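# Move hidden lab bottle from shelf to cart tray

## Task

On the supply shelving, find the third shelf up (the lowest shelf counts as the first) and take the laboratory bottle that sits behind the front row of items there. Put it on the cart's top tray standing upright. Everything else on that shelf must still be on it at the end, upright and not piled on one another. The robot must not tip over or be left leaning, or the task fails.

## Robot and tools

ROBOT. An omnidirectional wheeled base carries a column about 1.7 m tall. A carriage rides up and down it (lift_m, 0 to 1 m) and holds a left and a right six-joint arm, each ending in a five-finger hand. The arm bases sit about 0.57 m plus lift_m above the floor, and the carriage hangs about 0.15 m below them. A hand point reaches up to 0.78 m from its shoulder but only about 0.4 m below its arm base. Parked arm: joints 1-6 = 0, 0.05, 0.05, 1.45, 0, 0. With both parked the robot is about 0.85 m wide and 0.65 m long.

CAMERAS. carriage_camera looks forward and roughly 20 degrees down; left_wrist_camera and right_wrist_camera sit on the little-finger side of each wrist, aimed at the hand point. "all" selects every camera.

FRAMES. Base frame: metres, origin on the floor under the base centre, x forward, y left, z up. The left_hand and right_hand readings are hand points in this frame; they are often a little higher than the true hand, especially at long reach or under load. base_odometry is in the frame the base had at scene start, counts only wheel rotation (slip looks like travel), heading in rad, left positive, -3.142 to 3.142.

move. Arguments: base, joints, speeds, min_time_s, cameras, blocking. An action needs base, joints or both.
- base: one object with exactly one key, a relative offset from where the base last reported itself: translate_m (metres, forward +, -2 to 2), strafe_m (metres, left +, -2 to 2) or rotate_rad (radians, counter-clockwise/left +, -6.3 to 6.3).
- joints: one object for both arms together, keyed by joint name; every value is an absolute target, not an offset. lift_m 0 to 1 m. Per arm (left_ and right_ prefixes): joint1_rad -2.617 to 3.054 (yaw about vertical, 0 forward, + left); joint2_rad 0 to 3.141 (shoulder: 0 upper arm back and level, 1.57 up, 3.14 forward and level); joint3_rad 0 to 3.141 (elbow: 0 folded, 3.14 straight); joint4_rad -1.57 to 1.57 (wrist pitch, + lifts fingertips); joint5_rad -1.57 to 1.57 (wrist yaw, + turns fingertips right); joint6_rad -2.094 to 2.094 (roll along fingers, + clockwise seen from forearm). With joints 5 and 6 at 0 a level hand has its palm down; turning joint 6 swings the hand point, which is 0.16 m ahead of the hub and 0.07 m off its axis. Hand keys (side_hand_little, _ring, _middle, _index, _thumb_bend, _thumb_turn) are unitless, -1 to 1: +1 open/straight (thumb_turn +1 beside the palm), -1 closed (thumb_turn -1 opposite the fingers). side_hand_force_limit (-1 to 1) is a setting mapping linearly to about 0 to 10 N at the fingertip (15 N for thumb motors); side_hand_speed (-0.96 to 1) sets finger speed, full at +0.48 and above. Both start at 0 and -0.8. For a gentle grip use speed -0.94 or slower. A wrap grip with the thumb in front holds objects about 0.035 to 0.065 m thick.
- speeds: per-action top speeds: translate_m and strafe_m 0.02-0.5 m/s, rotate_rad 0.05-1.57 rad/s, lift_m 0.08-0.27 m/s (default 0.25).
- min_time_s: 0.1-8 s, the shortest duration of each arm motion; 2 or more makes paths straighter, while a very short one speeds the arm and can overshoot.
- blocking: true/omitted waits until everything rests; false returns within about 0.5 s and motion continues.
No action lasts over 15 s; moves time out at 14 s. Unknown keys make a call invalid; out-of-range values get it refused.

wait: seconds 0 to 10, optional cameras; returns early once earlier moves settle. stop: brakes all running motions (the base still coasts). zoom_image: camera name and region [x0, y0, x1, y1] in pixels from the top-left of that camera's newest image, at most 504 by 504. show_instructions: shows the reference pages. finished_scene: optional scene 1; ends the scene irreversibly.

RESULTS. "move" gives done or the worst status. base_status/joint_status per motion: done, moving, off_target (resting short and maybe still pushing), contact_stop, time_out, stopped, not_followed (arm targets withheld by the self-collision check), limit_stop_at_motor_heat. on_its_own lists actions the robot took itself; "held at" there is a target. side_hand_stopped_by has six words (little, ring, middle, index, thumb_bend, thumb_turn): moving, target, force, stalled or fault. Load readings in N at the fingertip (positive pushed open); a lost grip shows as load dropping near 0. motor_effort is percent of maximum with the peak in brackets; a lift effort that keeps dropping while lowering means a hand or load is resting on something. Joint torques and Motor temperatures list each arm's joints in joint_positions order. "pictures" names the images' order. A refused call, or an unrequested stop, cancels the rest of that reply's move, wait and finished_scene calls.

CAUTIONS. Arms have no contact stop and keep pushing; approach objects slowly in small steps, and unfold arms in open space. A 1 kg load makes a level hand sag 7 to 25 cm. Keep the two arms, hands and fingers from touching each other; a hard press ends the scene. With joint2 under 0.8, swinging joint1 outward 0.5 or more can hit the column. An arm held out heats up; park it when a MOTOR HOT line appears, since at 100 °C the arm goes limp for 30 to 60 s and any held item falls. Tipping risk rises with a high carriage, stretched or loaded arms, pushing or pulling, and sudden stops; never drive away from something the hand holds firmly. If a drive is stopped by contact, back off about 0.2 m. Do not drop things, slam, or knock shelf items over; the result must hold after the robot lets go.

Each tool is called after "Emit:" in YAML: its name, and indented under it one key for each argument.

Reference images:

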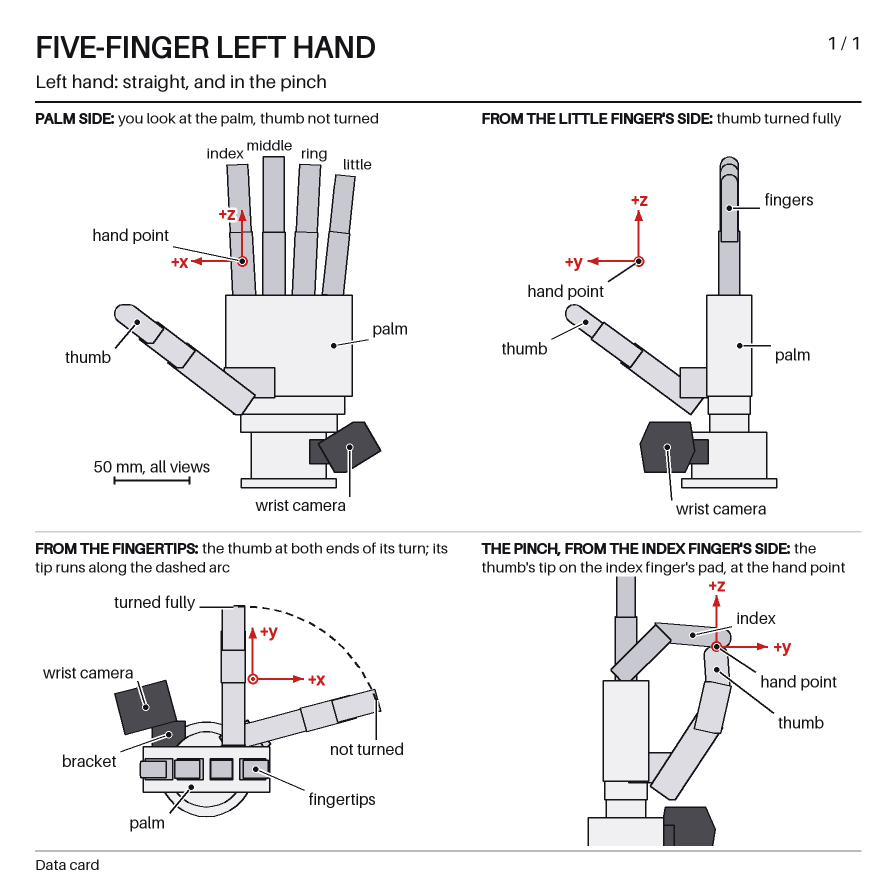

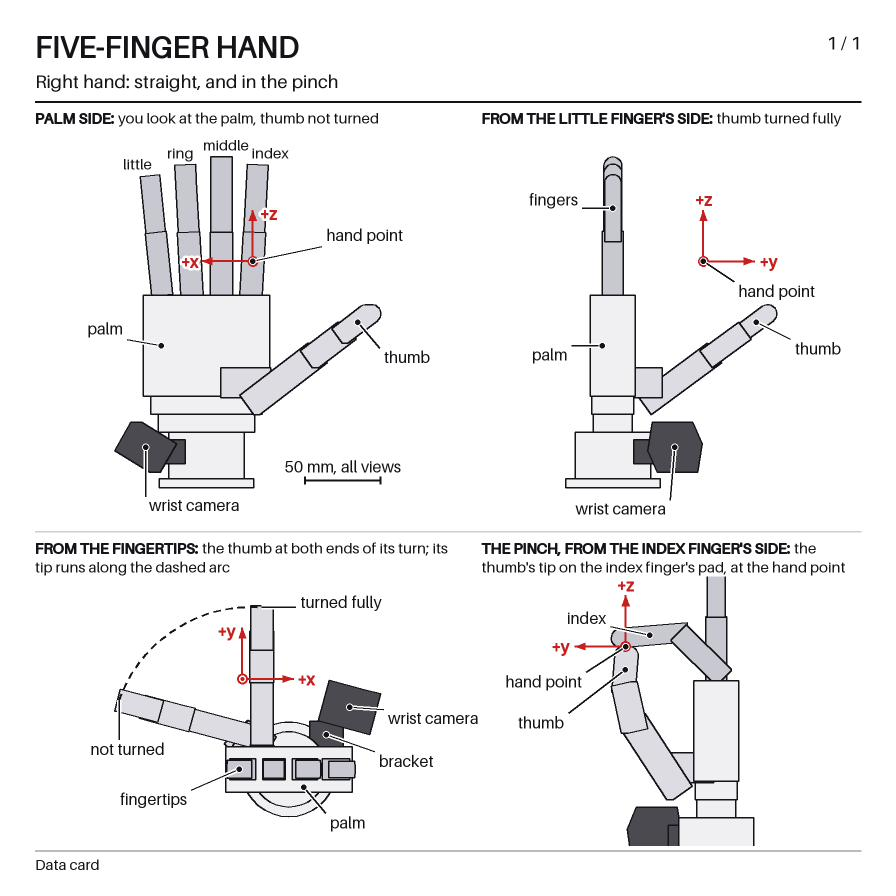

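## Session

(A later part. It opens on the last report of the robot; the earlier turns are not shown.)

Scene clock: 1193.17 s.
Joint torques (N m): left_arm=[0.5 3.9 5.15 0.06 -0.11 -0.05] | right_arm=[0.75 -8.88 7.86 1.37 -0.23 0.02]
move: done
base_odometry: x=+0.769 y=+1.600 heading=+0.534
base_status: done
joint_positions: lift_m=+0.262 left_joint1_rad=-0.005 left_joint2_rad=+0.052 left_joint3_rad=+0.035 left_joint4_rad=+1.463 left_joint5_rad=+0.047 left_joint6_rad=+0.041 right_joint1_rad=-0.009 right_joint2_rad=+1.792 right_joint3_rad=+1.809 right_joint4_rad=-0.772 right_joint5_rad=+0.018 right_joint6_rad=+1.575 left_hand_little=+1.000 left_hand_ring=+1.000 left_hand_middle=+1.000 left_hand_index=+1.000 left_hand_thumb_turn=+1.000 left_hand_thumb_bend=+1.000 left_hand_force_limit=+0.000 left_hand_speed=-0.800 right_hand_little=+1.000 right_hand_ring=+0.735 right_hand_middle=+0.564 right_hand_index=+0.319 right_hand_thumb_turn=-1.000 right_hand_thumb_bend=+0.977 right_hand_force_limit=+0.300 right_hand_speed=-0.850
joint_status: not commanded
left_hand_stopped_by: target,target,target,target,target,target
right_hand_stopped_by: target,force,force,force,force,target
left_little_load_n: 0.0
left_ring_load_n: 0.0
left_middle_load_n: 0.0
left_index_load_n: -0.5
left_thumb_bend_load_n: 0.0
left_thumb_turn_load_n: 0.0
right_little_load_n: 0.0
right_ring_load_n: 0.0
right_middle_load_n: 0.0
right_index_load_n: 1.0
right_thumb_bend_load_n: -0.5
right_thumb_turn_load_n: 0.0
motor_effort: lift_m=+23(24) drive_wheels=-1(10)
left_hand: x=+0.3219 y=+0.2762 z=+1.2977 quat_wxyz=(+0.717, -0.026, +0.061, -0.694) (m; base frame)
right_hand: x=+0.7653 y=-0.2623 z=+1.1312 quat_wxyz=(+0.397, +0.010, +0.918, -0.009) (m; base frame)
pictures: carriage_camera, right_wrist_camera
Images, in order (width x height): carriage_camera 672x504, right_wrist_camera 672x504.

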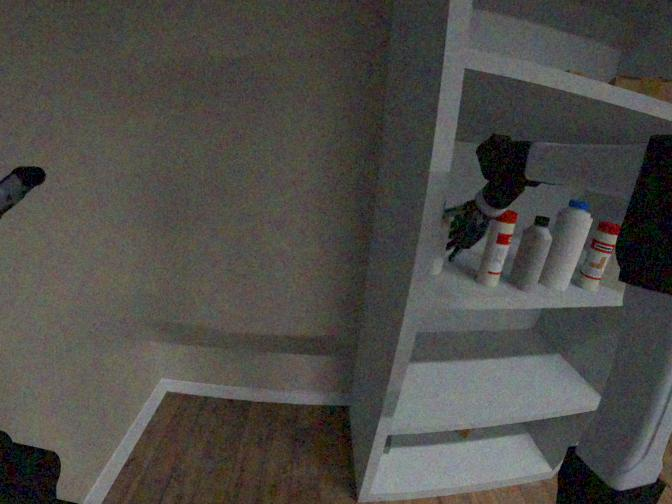

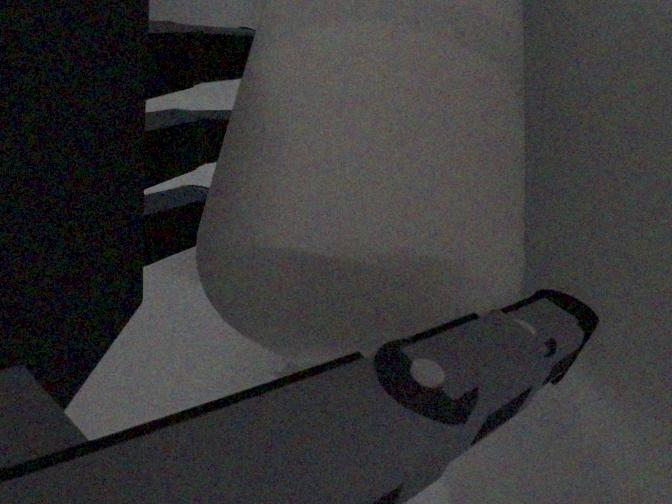

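Emit:
move:
  base: {"translate_m": -0.045}
  speeds: {"translate_m": 0.04}
  cameras: ["right_wrist_camera", "carriage_camera"]

Emit:
zoom_image:
  camera: "carriage_camera"
  region: [400, 120, 660, 390]

Scene clock: 1200.90 s.
Joint torques (N m): left_arm=[0.51 4.01 5.18 0.07 -0.1 -0.05] | right_arm=[0.79 -8.88 7.83 1.35 -0.28 0.01]
move: done
base_odometry: x=+0.730 y=+1.578 heading=+0.534
base_status: done
joint_positions: lift_m=+0.262 left_joint1_rad=-0.005 left_joint2_rad=+0.052 left_joint3_rad=+0.035 left_joint4_rad=+1.462 left_joint5_rad=+0.047 left_joint6_rad=+0.041 right_joint1_rad=-0.009 right_joint2_rad=+1.792 right_joint3_rad=+1.809 right_joint4_rad=-0.772 right_joint5_rad=+0.022 right_joint6_rad=+1.577 left_hand_little=+1.000 left_hand_ring=+1.000 left_hand_middle=+1.000 left_hand_index=+1.000 left_hand_thumb_turn=+1.000 left_hand_thumb_bend=+1.000 left_hand_force_limit=+0.000 left_hand_speed=-0.800 right_hand_little=+1.000 right_hand_ring=+0.735 right_hand_middle=+0.564 right_hand_index=+0.319 right_hand_thumb_turn=-1.000 right_hand_thumb_bend=+0.977 right_hand_force_limit=+0.300 right_hand_speed=-0.850
joint_status: not commanded
left_hand_stopped_by: target,target,target,target,target,target
right_hand_stopped_by: target,force,force,force,force,target
left_little_load_n: 0.0
left_ring_load_n: 0.0
left_middle_load_n: 0.0
left_index_load_n: 0.0
left_thumb_bend_load_n: 0.0
left_thumb_turn_load_n: -0.5
right_little_load_n: 0.0
right_ring_load_n: 0.0
right_middle_load_n: 0.0
right_index_load_n: 1.0
right_thumb_bend_load_n: 0.0
right_thumb_turn_load_n: 0.0
motor_effort: lift_m=+23(24) drive_wheels=+0(14)
left_hand: x=+0.3220 y=+0.2762 z=+1.2977 quat_wxyz=(+0.717, -0.026, +0.061, -0.694) (m; base frame)
right_hand: x=+0.7656 y=-0.2631 z=+1.1313 quat_wxyz=(+0.397, +0.011, +0.918, -0.011) (m; base frame)
pictures: carriage_camera, right_wrist_camera
Images, in order (width x height): carriage_camera 672x504, right_wrist_camera 672x504.

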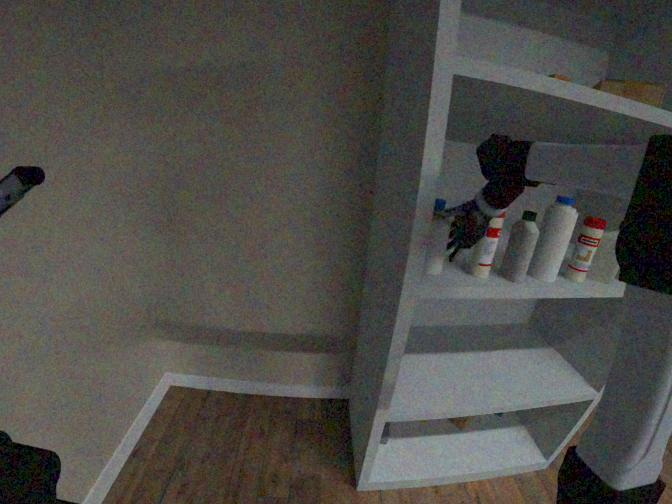

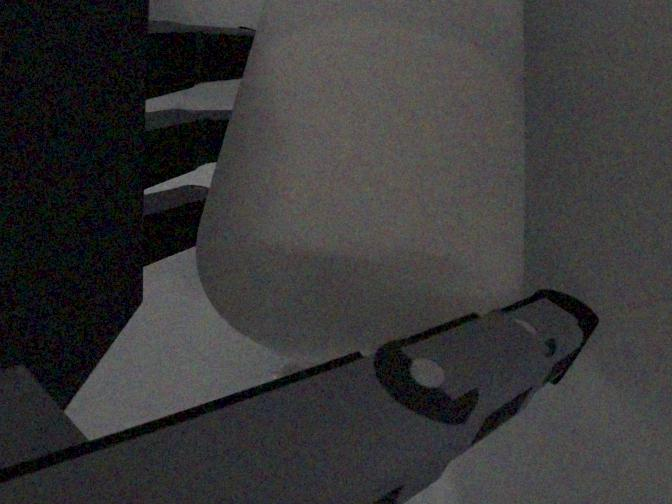

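Scaled by 1.867.

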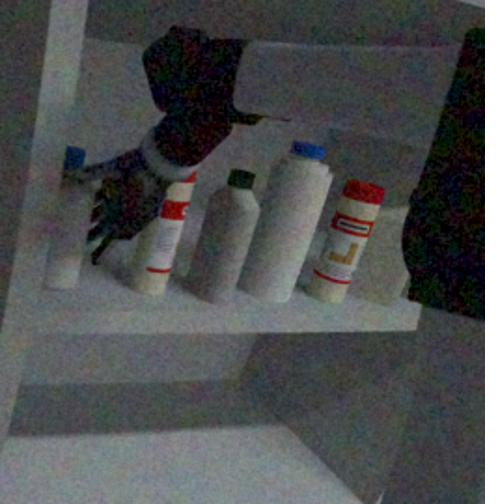

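Emit:
move:
  joints: {"right_hand_speed": -0.5, "right_hand_index": 1, "right_hand_middle": 1, "right_hand_ring": 1, "right_hand_little": 1, "right_hand_thumb_bend": 1}

Emit:
move:
  base: {"translate_m": -0.17}
  speeds: {"translate_m": 0.08}
  cameras: ["right_wrist_camera", "carriage_camera"]

Emit:
move:
  joints: {"lift_m": 0.105, "right_joint4_rad": -0.17, "right_joint1_rad": 0, "right_joint5_rad": 0}
  min_time_s: 2
  cameras: ["right_wrist_camera", "carriage_camera"]

Scene clock: 1235.27 s.
Joint torques (N m): left_arm=[0.5 3.9 5.15 0.06 -0.11 -0.05] | right_arm=[0.8 -8.84 7.83 1.36 -0.3 0.01]
Motor temperatures (°C): left_arm=[19 27 30 17 17 19] | right_arm=[19 33 35 29 20 16]
move: done
base_odometry: x=+0.730 y=+1.578 heading=+0.534
base_status: not commanded
joint_positions: lift_m=+0.262 left_joint1_rad=-0.005 left_joint2_rad=+0.052 left_joint3_rad=+0.035 left_joint4_rad=+1.462 left_joint5_rad=+0.047 left_joint6_rad=+0.041 right_joint1_rad=-0.009 right_joint2_rad=+1.792 right_joint3_rad=+1.809 right_joint4_rad=-0.772 right_joint5_rad=+0.025 right_joint6_rad=+1.577 left_hand_little=+1.000 left_hand_ring=+1.000 left_hand_middle=+1.000 left_hand_index=+1.000 left_hand_thumb_turn=+1.000 left_hand_thumb_bend=+1.000 left_hand_force_limit=+0.000 left_hand_speed=-0.800 right_hand_little=+1.000 right_hand_ring=+1.000 right_hand_middle=+1.000 right_hand_index=+1.000 right_hand_thumb_turn=-1.000 right_hand_thumb_bend=+0.998 right_hand_force_limit=+0.300 right_hand_speed=-0.500
joint_status: all done
left_hand_stopped_by: target,target,target,target,target,target
right_hand_stopped_by: target,target,target,target,target,target
left_little_load_n: 0.0
left_ring_load_n: 0.0
left_middle_load_n: 0.0
left_index_load_n: 0.0
left_thumb_bend_load_n: 0.0
left_thumb_turn_load_n: 0.0
right_little_load_n: 0.0
right_ring_load_n: 0.0
right_middle_load_n: 0.0
right_index_load_n: 0.0
right_thumb_bend_load_n: -2.0
right_thumb_turn_load_n: 0.5
motor_effort: lift_m=+23(24) drive_wheels=+0(1)
left_hand: x=+0.3220 y=+0.2762 z=+1.2977 quat_wxyz=(+0.717, -0.026, +0.061, -0.694) (m; base frame)
right_hand: x=+0.7657 y=-0.2637 z=+1.1312 quat_wxyz=(+0.397, +0.012, +0.918, -0.012) (m; base frame)
pictures: none

Scene clock: 1238.10 s.
Joint torques (N m): left_arm=[0.51 3.9 5.15 0.01 -0.11 -0.05] | right_arm=[0.18 -8.83 7.76 1.52 -0.18 0.01]
move: done
base_odometry: x=+0.583 y=+1.491 heading=+0.534
base_status: done
joint_positions: lift_m=+0.262 left_joint1_rad=-0.005 left_joint2_rad=+0.052 left_joint3_rad=+0.035 left_joint4_rad=+1.462 left_joint5_rad=+0.047 left_joint6_rad=+0.041 right_joint1_rad=-0.002 right_joint2_rad=+1.792 right_joint3_rad=+1.809 right_joint4_rad=-0.790 right_joint5_rad=+0.012 right_joint6_rad=+1.577 left_hand_little=+1.000 left_hand_ring=+1.000 left_hand_middle=+1.000 left_hand_index=+1.000 left_hand_thumb_turn=+1.000 left_hand_thumb_bend=+1.000 left_hand_force_limit=+0.000 left_hand_speed=-0.800 right_hand_little=+1.000 right_hand_ring=+1.000 right_hand_middle=+1.000 right_hand_index=+1.000 right_hand_thumb_turn=-1.000 right_hand_thumb_bend=+0.999 right_hand_force_limit=+0.300 right_hand_speed=-0.500
joint_status: not commanded
left_hand_stopped_by: target,target,target,target,target,target
right_hand_stopped_by: target,target,target,target,target,target
left_little_load_n: 0.0
left_ring_load_n: 0.0
left_middle_load_n: 0.0
left_index_load_n: 0.0
left_thumb_bend_load_n: 0.0
left_thumb_turn_load_n: 0.0
right_little_load_n: 0.0
right_ring_load_n: 0.0
right_middle_load_n: 0.0
right_index_load_n: 0.0
right_thumb_bend_load_n: 0.0
right_thumb_turn_load_n: 0.0
motor_effort: lift_m=+23(24) drive_wheels=-1(13)
left_hand: x=+0.3220 y=+0.2762 z=+1.2977 quat_wxyz=(+0.717, -0.026, +0.061, -0.694) (m; base frame)
right_hand: x=+0.7618 y=-0.2577 z=+1.1277 quat_wxyz=(+0.388, +0.006, +0.921, -0.005) (m; base frame)
pictures: carriage_camera, right_wrist_camera
Images, in order (width x height): carriage_camera 672x504, right_wrist_camera 672x504.

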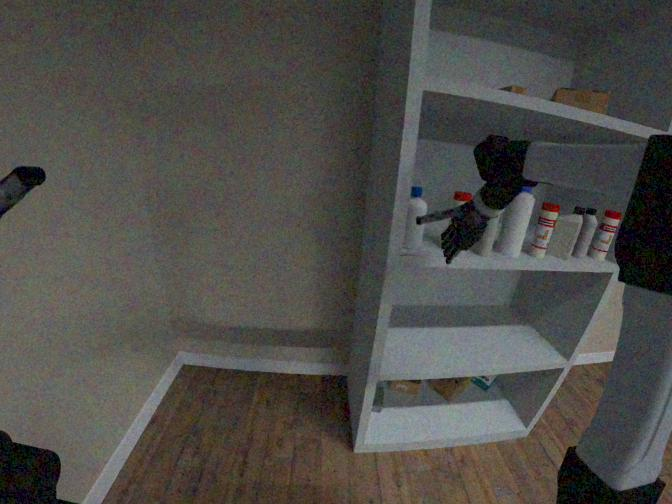

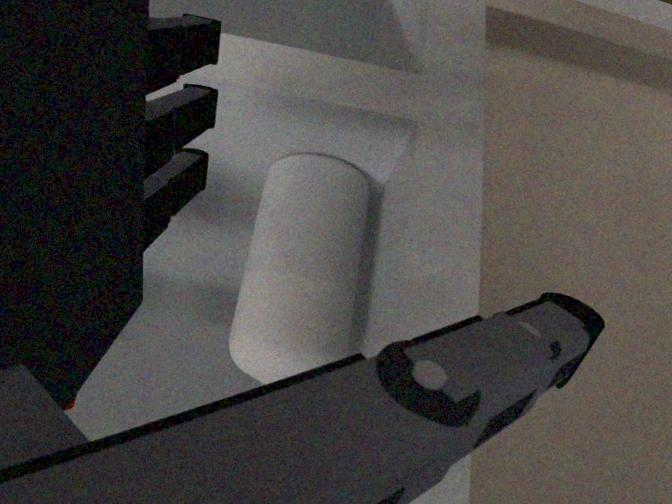

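Scene clock: 1240.40 s.
Joint torques (N m): left_arm=[0.51 3.9 5.15 0.06 -0.11 -0.06] | right_arm=[0.01 -11.06 13.22 5.03 -0.16 0.02]
move: off_target
base_odometry: x=+0.583 y=+1.491 heading=+0.534
base_status: not commanded
joint_positions: lift_m=+0.105 left_joint1_rad=-0.005 left_joint2_rad=+0.052 left_joint3_rad=+0.035 left_joint4_rad=+1.462 left_joint5_rad=+0.047 left_joint6_rad=+0.041 right_joint1_rad=-0.002 right_joint2_rad=+1.810 right_joint3_rad=+1.757 right_joint4_rad=-0.487 right_joint5_rad=+0.011 right_joint6_rad=+1.576 left_hand_little=+1.000 left_hand_ring=+1.000 left_hand_middle=+1.000 left_hand_index=+1.000 left_hand_thumb_turn=+1.000 left_hand_thumb_bend=+1.000 left_hand_force_limit=+0.000 left_hand_speed=-0.800 right_hand_little=+1.000 right_hand_ring=+1.000 right_hand_middle=+1.000 right_hand_index=+1.000 right_hand_thumb_turn=-1.000 right_hand_thumb_bend=+0.999 right_hand_force_limit=+0.300 right_hand_speed=-0.500
joint_status: right_joint4_rad off_target (ended at -0.487, target -0.170); the others done
left_hand_stopped_by: target,target,target,target,target,target
right_hand_stopped_by: target,target,target,target,target,target
left_little_load_n: 0.0
left_ring_load_n: 0.0
left_middle_load_n: 0.0
left_index_load_n: 0.0
left_thumb_bend_load_n: 0.0
left_thumb_turn_load_n: 0.0
right_little_load_n: 0.0
right_ring_load_n: 0.0
right_middle_load_n: 0.0
right_index_load_n: 0.0
right_thumb_bend_load_n: 0.0
right_thumb_turn_load_n: 0.0
motor_effort: lift_m=+24(25) drive_wheels=-1(1)
left_hand: x=+0.3220 y=+0.2762 z=+1.1406 quat_wxyz=(+0.717, -0.026, +0.061, -0.694) (m; base frame)
right_hand: x=+0.8026 y=-0.2575 z=+1.0059 quat_wxyz=(+0.493, +0.006, +0.870, -0.004) (m; base frame)
pictures: carriage_camera, right_wrist_camera
Images, in order (width x height): carriage_camera 672x504, right_wrist_camera 672x504.

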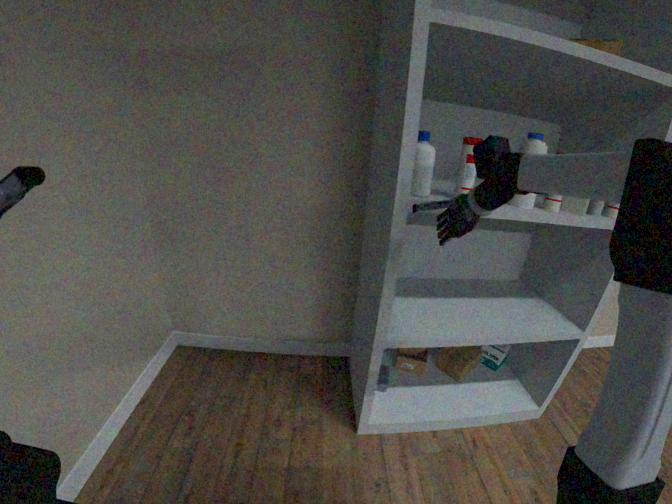

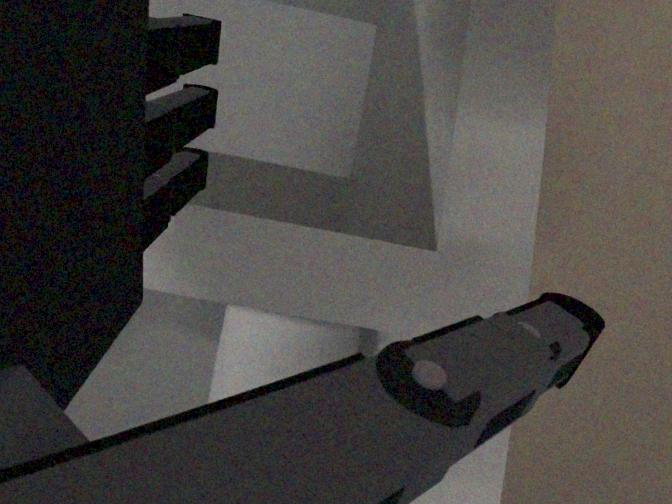

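Emit:
move:
  base: {"translate_m": -0.1}
  speeds: {"translate_m": 0.1}
  cameras: ["right_wrist_camera", "carriage_camera"]

Emit:
zoom_image:
  camera: "carriage_camera"
  region: [380, 90, 580, 290]

Scene clock: 1247.60 s.
Joint torques (N m): left_arm=[0.5 3.9 5.15 0.06 -0.11 -0.05] | right_arm=[-0.01 -12.64 11.34 2.11 -0.15 0.03]
Motor temperatures (°C): left_arm=[19 27 30 17 17 19] | right_arm=[19 35 37 43 20 16]
move: done
base_odometry: x=+0.497 y=+1.440 heading=+0.534
base_status: done
joint_positions: lift_m=+0.105 left_joint1_rad=-0.005 left_joint2_rad=+0.052 left_joint3_rad=+0.035 left_joint4_rad=+1.462 left_joint5_rad=+0.047 left_joint6_rad=+0.041 right_joint1_rad=-0.002 right_joint2_rad=+1.824 right_joint3_rad=+1.779 right_joint4_rad=-0.176 right_joint5_rad=+0.010 right_joint6_rad=+1.576 left_hand_little=+1.000 left_hand_ring=+1.000 left_hand_middle=+1.000 left_hand_index=+1.000 left_hand_thumb_turn=+1.000 left_hand_thumb_bend=+1.000 left_hand_force_limit=+0.000 left_hand_speed=-0.800 right_hand_little=+1.000 right_hand_ring=+1.000 right_hand_middle=+1.000 right_hand_index=+1.000 right_hand_thumb_turn=-1.000 right_hand_thumb_bend=+0.999 right_hand_force_limit=+0.300 right_hand_speed=-0.500
joint_status: not commanded
left_hand_stopped_by: target,target,target,target,target,target
right_hand_stopped_by: target,target,target,target,target,target
left_little_load_n: 0.0
left_ring_load_n: 0.5
left_middle_load_n: 0.0
left_index_load_n: 0.0
left_thumb_bend_load_n: 0.0
left_thumb_turn_load_n: 0.0
right_little_load_n: 0.0
right_ring_load_n: 0.0
right_middle_load_n: 0.0
right_index_load_n: 0.0
right_thumb_bend_load_n: 0.0
right_thumb_turn_load_n: -0.5
on_its_own: right_joint4_rad moved +0.311 to your old target -0.170
motor_effort: lift_m=+24(25) drive_wheels=-1(12)
left_hand: x=+0.3220 y=+0.2762 z=+1.1406 quat_wxyz=(+0.717, -0.026, +0.061, -0.694) (m; base frame)
right_hand: x=+0.8283 y=-0.2574 z=+1.0901 quat_wxyz=(+0.625, +0.006, +0.781, -0.003) (m; base frame)
pictures: carriage_camera, right_wrist_camera
Images, in order (width x height): carriage_camera 672x504, right_wrist_camera 672x504.

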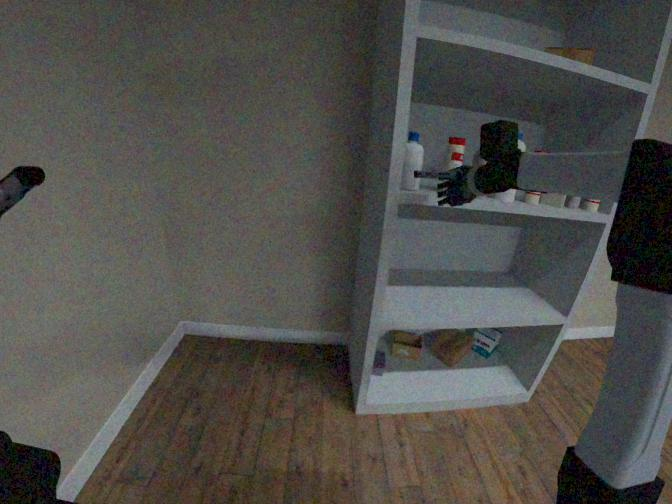

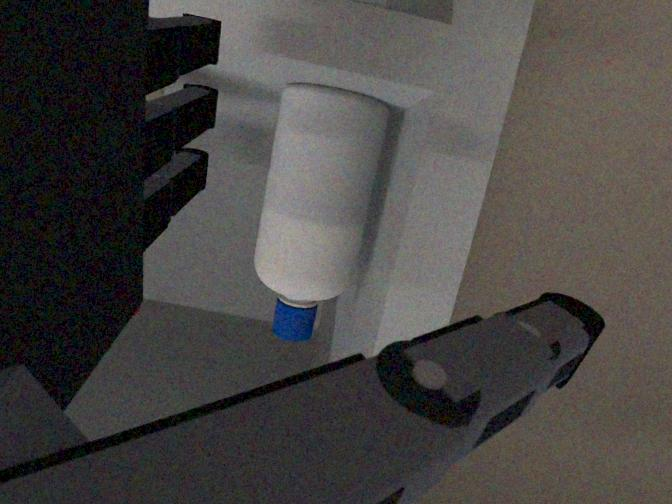

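Scaled by 2.520.

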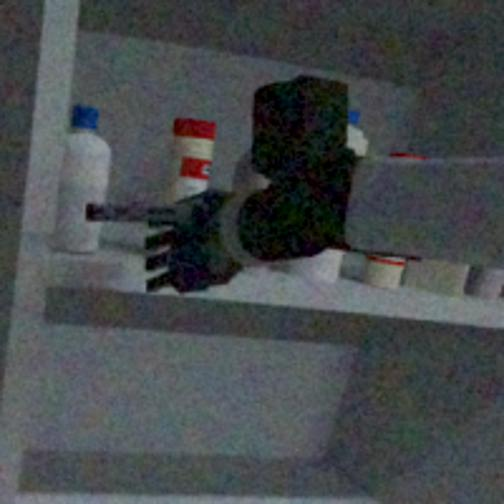

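Emit:
move:
  base: {"strafe_m": 0.01}
  joints: {"lift_m": 0.13}
  speeds: {"strafe_m": 0.04}

Emit:
move:
  base: {"translate_m": 0.12}
  speeds: {"translate_m": 0.06}
  cameras: ["right_wrist_camera", "carriage_camera"]

Emit:
zoom_image:
  camera: "carriage_camera"
  region: [380, 90, 580, 290]

Scene clock: 1263.03 s.
Joint torques (N m): left_arm=[0.51 3.9 5.15 0.06 -0.1 -0.05] | right_arm=[-0.31 -12.56 10.8 2.01 -0.13 0.03]
Motor temperatures (°C): left_arm=[19 27 30 17 17 19] | right_arm=[19 39 37 38 20 16]
move: done
base_odometry: x=+0.492 y=+1.449 heading=+0.534
base_status: done
joint_positions: lift_m=+0.130 left_joint1_rad=-0.005 left_joint2_rad=+0.052 left_joint3_rad=+0.035 left_joint4_rad=+1.462 left_joint5_rad=+0.047 left_joint6_rad=+0.041 right_joint1_rad=+0.000 right_joint2_rad=+1.822 right_joint3_rad=+1.785 right_joint4_rad=-0.166 right_joint5_rad=+0.008 right_joint6_rad=+1.576 left_hand_little=+1.000 left_hand_ring=+1.000 left_hand_middle=+1.000 left_hand_index=+1.000 left_hand_thumb_turn=+1.000 left_hand_thumb_bend=+1.000 left_hand_force_limit=+0.000 left_hand_speed=-0.800 right_hand_little=+1.000 right_hand_ring=+1.000 right_hand_middle=+1.000 right_hand_index=+1.000 right_hand_thumb_turn=-1.000 right_hand_thumb_bend=+0.999 right_hand_force_limit=+0.300 right_hand_speed=-0.500
joint_status: all done
left_hand_stopped_by: target,target,target,target,target,target
right_hand_stopped_by: target,target,target,target,target,target
left_little_load_n: 0.0
left_ring_load_n: 0.0
left_middle_load_n: 0.0
left_index_load_n: 0.0
left_thumb_bend_load_n: 0.0
left_thumb_turn_load_n: 0.0
right_little_load_n: 0.0
right_ring_load_n: 0.0
right_middle_load_n: 0.0
right_index_load_n: 0.0
right_thumb_bend_load_n: 0.0
right_thumb_turn_load_n: 0.0
motor_effort: lift_m=+30(36) drive_wheels=+2(8)
left_hand: x=+0.3220 y=+0.2762 z=+1.1651 quat_wxyz=(+0.717, -0.026, +0.061, -0.694) (m; base frame)
right_hand: x=+0.8278 y=-0.2555 z=+1.1213 quat_wxyz=(+0.632, +0.005, +0.775, -0.002) (m; base frame)
pictures: none

Scene clock: 1265.57 s.
Joint torques (N m): left_arm=[0.51 3.92 5.15 0.06 -0.1 -0.05] | right_arm=[-0.24 -12.56 10.77 2.01 -0.13 0.03]
move: done
base_odometry: x=+0.595 y=+1.510 heading=+0.534
base_status: done
joint_positions: lift_m=+0.130 left_joint1_rad=-0.005 left_joint2_rad=+0.052 left_joint3_rad=+0.035 left_joint4_rad=+1.462 left_joint5_rad=+0.047 left_joint6_rad=+0.041 right_joint1_rad=+0.000 right_joint2_rad=+1.822 right_joint3_rad=+1.785 right_joint4_rad=-0.166 right_joint5_rad=+0.008 right_joint6_rad=+1.576 left_hand_little=+1.000 left_hand_ring=+1.000 left_hand_middle=+1.000 left_hand_index=+1.000 left_hand_thumb_turn=+1.000 left_hand_thumb_bend=+1.000 left_hand_force_limit=+0.000 left_hand_speed=-0.800 right_hand_little=+1.000 right_hand_ring=+1.000 right_hand_middle=+1.000 right_hand_index=+1.000 right_hand_thumb_turn=-1.000 right_hand_thumb_bend=+0.999 right_hand_force_limit=+0.300 right_hand_speed=-0.500
joint_status: not commanded
left_hand_stopped_by: target,target,target,target,target,target
right_hand_stopped_by: target,target,target,target,target,target
left_little_load_n: 0.0
left_ring_load_n: 0.5
left_middle_load_n: 0.0
left_index_load_n: 0.0
left_thumb_bend_load_n: 0.0
left_thumb_turn_load_n: 0.0
right_little_load_n: 0.0
right_ring_load_n: 0.0
right_middle_load_n: 0.0
right_index_load_n: 0.0
right_thumb_bend_load_n: 0.0
right_thumb_turn_load_n: 0.0
motor_effort: lift_m=+30(30) drive_wheels=-4(11)
left_hand: x=+0.3220 y=+0.2762 z=+1.1651 quat_wxyz=(+0.717, -0.026, +0.061, -0.694) (m; base frame)
right_hand: x=+0.8278 y=-0.2557 z=+1.1211 quat_wxyz=(+0.631, +0.005, +0.775, -0.002) (m; base frame)
pictures: carriage_camera, right_wrist_camera
Images, in order (width x height): carriage_camera 672x504, right_wrist_camera 672x504.

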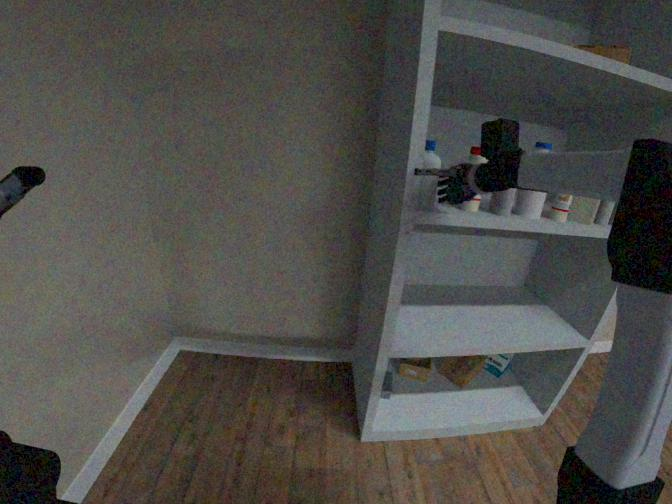

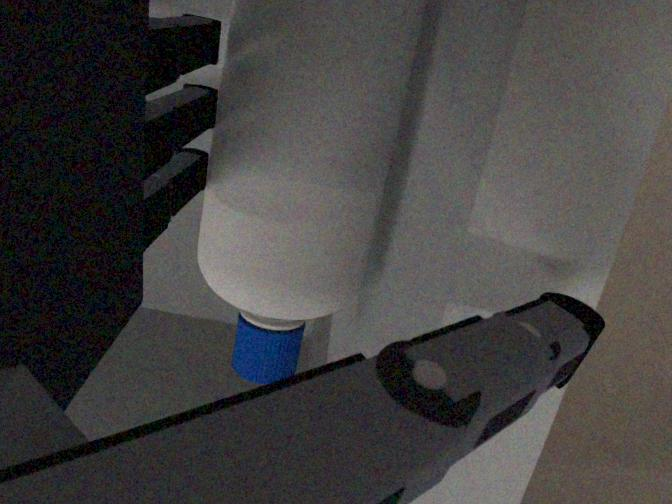

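Scaled by 2.520.

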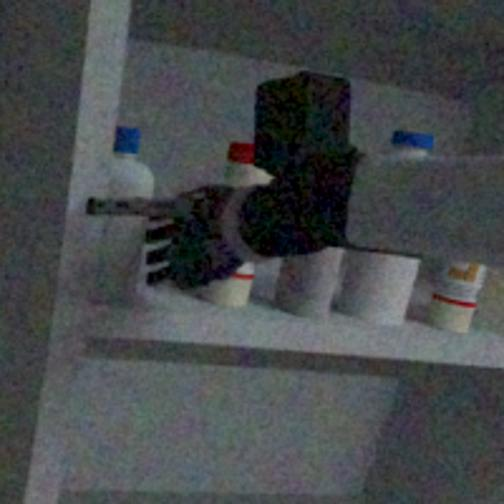

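Emit:
zoom_image:
  camera: "right_wrist_camera"
  region: [180, 0, 672, 504]

Scaled by 1.000.

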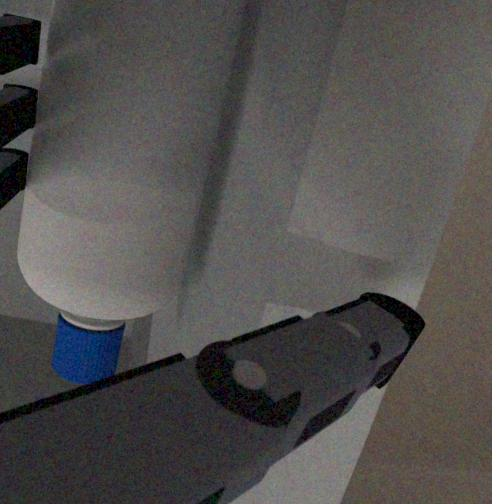

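Emit:
move:
  base: {"strafe_m": -0.008}
  speeds: {"strafe_m": 0.03}

Emit:
move:
  base: {"translate_m": 0.025}
  speeds: {"translate_m": 0.04}
  cameras: ["right_wrist_camera", "carriage_camera"]

Emit:
zoom_image:
  camera: "carriage_camera"
  region: [380, 90, 580, 290]

Scene clock: 1291.37 s.
Joint torques (N m): left_arm=[0.51 3.9 5.05 0.06 -0.13 -0.05] | right_arm=[-0.09 -12.56 10.86 2.01 -0.04 0.03]
move: done
base_odometry: x=+0.599 y=+1.503 heading=+0.535
base_status: done
joint_positions: lift_m=+0.130 left_joint1_rad=-0.005 left_joint2_rad=+0.052 left_joint3_rad=+0.035 left_joint4_rad=+1.462 left_joint5_rad=+0.047 left_joint6_rad=+0.041 right_joint1_rad=-0.001 right_joint2_rad=+1.822 right_joint3_rad=+1.785 right_joint4_rad=-0.166 right_joint5_rad=+0.008 right_joint6_rad=+1.576 left_hand_little=+1.000 left_hand_ring=+1.000 left_hand_middle=+1.000 left_hand_index=+1.000 left_hand_thumb_turn=+1.000 left_hand_thumb_bend=+1.000 left_hand_force_limit=+0.000 left_hand_speed=-0.800 right_hand_little=+1.000 right_hand_ring=+1.000 right_hand_middle=+1.000 right_hand_index=+1.000 right_hand_thumb_turn=-1.000 right_hand_thumb_bend=+0.999 right_hand_force_limit=+0.300 right_hand_speed=-0.500
joint_status: not commanded
left_hand_stopped_by: target,target,target,target,target,target
right_hand_stopped_by: target,target,target,target,target,target
left_little_load_n: 0.0
left_ring_load_n: 0.0
left_middle_load_n: 0.0
left_index_load_n: 0.0
left_thumb_bend_load_n: 0.0
left_thumb_turn_load_n: 0.0
right_little_load_n: 0.0
right_ring_load_n: 0.0
right_middle_load_n: 0.0
right_index_load_n: 0.0
right_thumb_bend_load_n: 0.0
right_thumb_turn_load_n: 0.0
motor_effort: lift_m=+30(30) drive_wheels=+5(11)
left_hand: x=+0.3220 y=+0.2762 z=+1.1651 quat_wxyz=(+0.717, -0.026, +0.061, -0.694) (m; base frame)
right_hand: x=+0.8279 y=-0.2563 z=+1.1211 quat_wxyz=(+0.631, +0.005, +0.775, -0.002) (m; base frame)
pictures: none

Scene clock: 1292.50 s.
Joint torques (N m): left_arm=[0.5 3.81 5.15 0.05 -0.11 -0.06] | right_arm=[0.88 -9.84 10.73 2.52 0.26 0.3]
move: done
base_odometry: x=+0.621 y=+1.516 heading=+0.534
base_status: done
joint_positions: lift_m=+0.130 left_joint1_rad=-0.005 left_joint2_rad=+0.052 left_joint3_rad=+0.035 left_joint4_rad=+1.463 left_joint5_rad=+0.047 left_joint6_rad=+0.041 right_joint1_rad=-0.011 right_joint2_rad=+1.797 right_joint3_rad=+1.785 right_joint4_rad=-0.217 right_joint5_rad=-0.033 right_joint6_rad=+1.548 left_hand_little=+1.000 left_hand_ring=+1.000 left_hand_middle=+1.000 left_hand_index=+1.000 left_hand_thumb_turn=+1.000 left_hand_thumb_bend=+1.000 left_hand_force_limit=+0.000 left_hand_speed=-0.800 right_hand_little=+1.000 right_hand_ring=+1.000 right_hand_middle=+1.000 right_hand_index=+1.000 right_hand_thumb_turn=-1.000 right_hand_thumb_bend=+0.999 right_hand_force_limit=+0.300 right_hand_speed=-0.500
joint_status: not commanded
left_hand_stopped_by: target,target,target,target,target,target
right_hand_stopped_by: target,target,target,target,target,target
left_little_load_n: 0.0
left_ring_load_n: 0.0
left_middle_load_n: 0.0
left_index_load_n: 0.0
left_thumb_bend_load_n: 0.0
left_thumb_turn_load_n: 0.0
right_little_load_n: 0.0
right_ring_load_n: 0.0
right_middle_load_n: 0.0
right_index_load_n: 0.0
right_thumb_bend_load_n: 2.0
right_thumb_turn_load_n: -5.0
motor_effort: lift_m=+30(30) drive_wheels=+6(13)
left_hand: x=+0.3219 y=+0.2762 z=+1.1652 quat_wxyz=(+0.717, -0.026, +0.061, -0.694) (m; base frame)
right_hand: x=+0.8170 y=-0.2533 z=+1.1211 quat_wxyz=(+0.622, -0.015, +0.783, +0.003) (m; base frame)
pictures: carriage_camera, right_wrist_camera
Images, in order (width x height): carriage_camera 672x504, right_wrist_camera 672x504.

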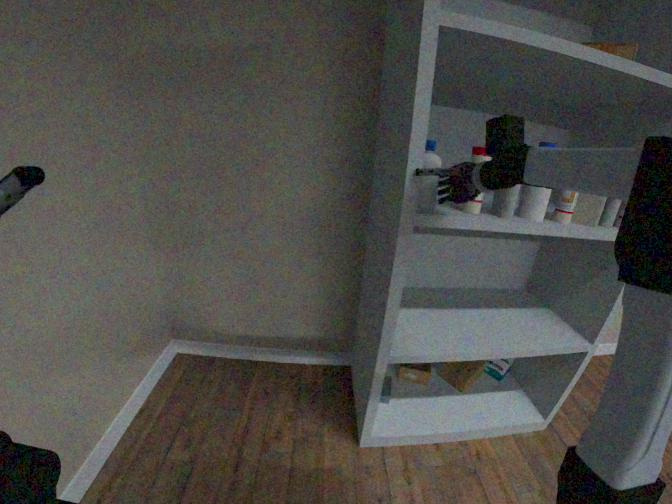

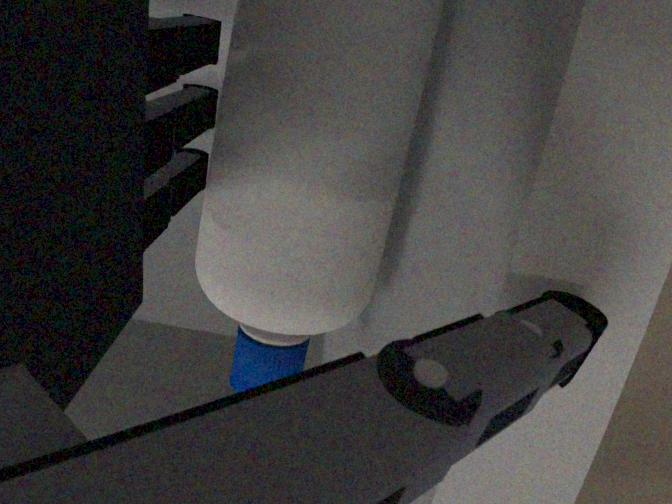

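Scaled by 2.520.

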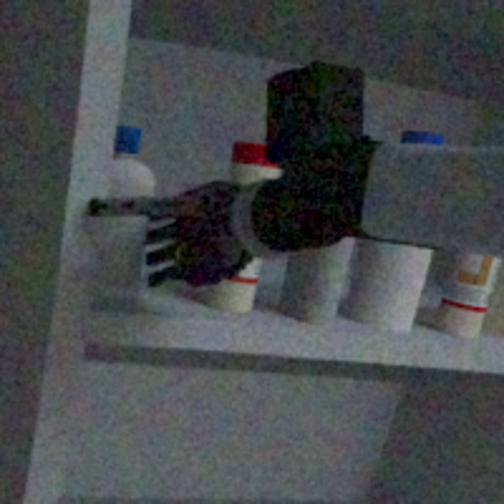

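Emit:
move:
  base: {"translate_m": -0.05}
  speeds: {"translate_m": 0.08}
  joints: {"right_hand_thumb_turn": 1.0}
  cameras: ["right_wrist_camera"]

Emit:
move:
  base: {"translate_m": 0.07}
  speeds: {"translate_m": 0.05}
  cameras: ["right_wrist_camera", "carriage_camera"]

Scene clock: 1306.20 s.
Joint torques (N m): left_arm=[0.51 3.92 5.15 0.06 -0.11 -0.05] | right_arm=[0.23 -9.83 10.73 2.1 0.08 0.13]
move: done
base_odometry: x=+0.578 y=+1.491 heading=+0.534
base_status: done
joint_positions: lift_m=+0.130 left_joint1_rad=-0.005 left_joint2_rad=+0.052 left_joint3_rad=+0.035 left_joint4_rad=+1.462 left_joint5_rad=+0.047 left_joint6_rad=+0.041 right_joint1_rad=-0.005 right_joint2_rad=+1.797 right_joint3_rad=+1.785 right_joint4_rad=-0.174 right_joint5_rad=-0.012 right_joint6_rad=+1.564 left_hand_little=+1.000 left_hand_ring=+1.000 left_hand_middle=+1.000 left_hand_index=+1.000 left_hand_thumb_turn=+1.000 left_hand_thumb_bend=+1.000 left_hand_force_limit=+0.000 left_hand_speed=-0.800 right_hand_little=+1.000 right_hand_ring=+1.000 right_hand_middle=+1.000 right_hand_index=+1.000 right_hand_thumb_turn=+1.000 right_hand_thumb_bend=+0.999 right_hand_force_limit=+0.300 right_hand_speed=-0.500
joint_status: all done
left_hand_stopped_by: target,target,target,target,target,target
right_hand_stopped_by: target,target,target,target,target,target
left_little_load_n: 0.0
left_ring_load_n: 0.0
left_middle_load_n: 0.0
left_index_load_n: 0.0
left_thumb_bend_load_n: 0.0
left_thumb_turn_load_n: 0.0
right_little_load_n: 0.0
right_ring_load_n: 0.0
right_middle_load_n: 0.0
right_index_load_n: 0.0
right_thumb_bend_load_n: 0.0
right_thumb_turn_load_n: 0.0
motor_effort: lift_m=+30(30) drive_wheels=-3(12)
left_hand: x=+0.3220 y=+0.2762 z=+1.1651 quat_wxyz=(+0.717, -0.026, +0.061, -0.694) (m; base frame)
right_hand: x=+0.8192 y=-0.2540 z=+1.1334 quat_wxyz=(+0.638, -0.005, +0.770, +0.001) (m; base frame)
pictures: right_wrist_camera
Images, in order (width x height): right_wrist_camera 672x504.

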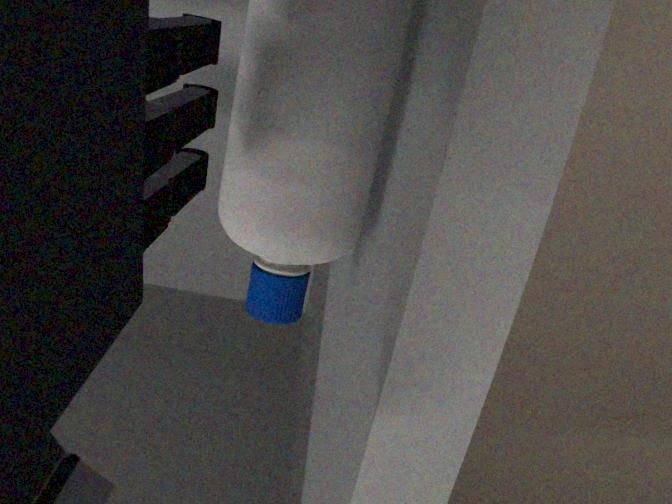

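Scene clock: 1308.10 s.
Joint torques (N m): left_arm=[0.51 3.9 5.15 0.05 -0.11 -0.06] | right_arm=[0.2 -9.89 10.74 2.08 0.06 0.13]
move: done
base_odometry: x=+0.638 y=+1.526 heading=+0.534
base_status: done
joint_positions: lift_m=+0.130 left_joint1_rad=-0.005 left_joint2_rad=+0.052 left_joint3_rad=+0.035 left_joint4_rad=+1.463 left_joint5_rad=+0.047 left_joint6_rad=+0.041 right_joint1_rad=-0.005 right_joint2_rad=+1.797 right_joint3_rad=+1.785 right_joint4_rad=-0.171 right_joint5_rad=-0.012 right_joint6_rad=+1.564 left_hand_little=+1.000 left_hand_ring=+1.000 left_hand_middle=+1.000 left_hand_index=+1.000 left_hand_thumb_turn=+1.000 left_hand_thumb_bend=+1.000 left_hand_force_limit=+0.000 left_hand_speed=-0.800 right_hand_little=+1.000 right_hand_ring=+1.000 right_hand_middle=+1.000 right_hand_index=+1.000 right_hand_thumb_turn=+1.000 right_hand_thumb_bend=+0.999 right_hand_force_limit=+0.300 right_hand_speed=-0.500
joint_status: not commanded
left_hand_stopped_by: target,target,target,target,target,target
right_hand_stopped_by: target,target,target,target,target,target
left_little_load_n: 0.0
left_ring_load_n: 0.0
left_middle_load_n: 0.0
left_index_load_n: 0.0
left_thumb_bend_load_n: 0.0
left_thumb_turn_load_n: 0.0
right_little_load_n: 0.0
right_ring_load_n: 0.0
right_middle_load_n: 0.0
right_index_load_n: 0.0
right_thumb_bend_load_n: 0.0
right_thumb_turn_load_n: 0.0
motor_effort: lift_m=+30(30) drive_wheels=-4(12)
left_hand: x=+0.3219 y=+0.2762 z=+1.1652 quat_wxyz=(+0.717, -0.026, +0.061, -0.694) (m; base frame)
right_hand: x=+0.8193 y=-0.2541 z=+1.1341 quat_wxyz=(+0.639, -0.005, +0.769, +0.001) (m; base frame)
pictures: carriage_camera, right_wrist_camera
Images, in order (width x height): carriage_camera 672x504, right_wrist_camera 672x504.

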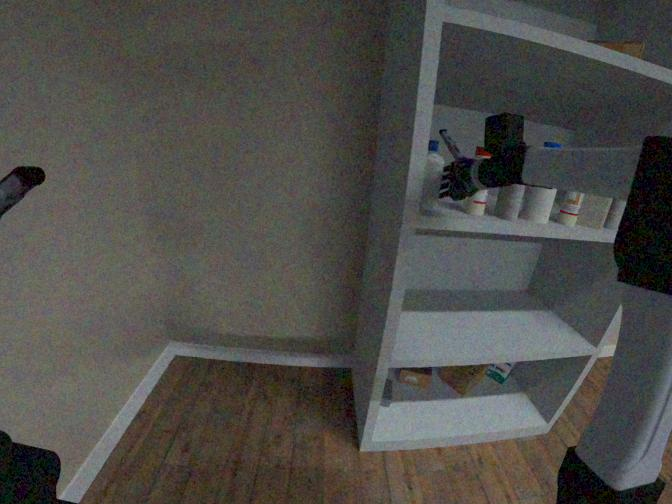

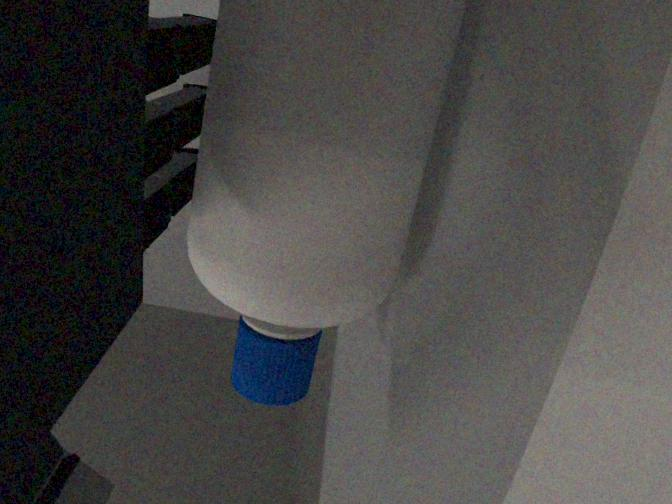

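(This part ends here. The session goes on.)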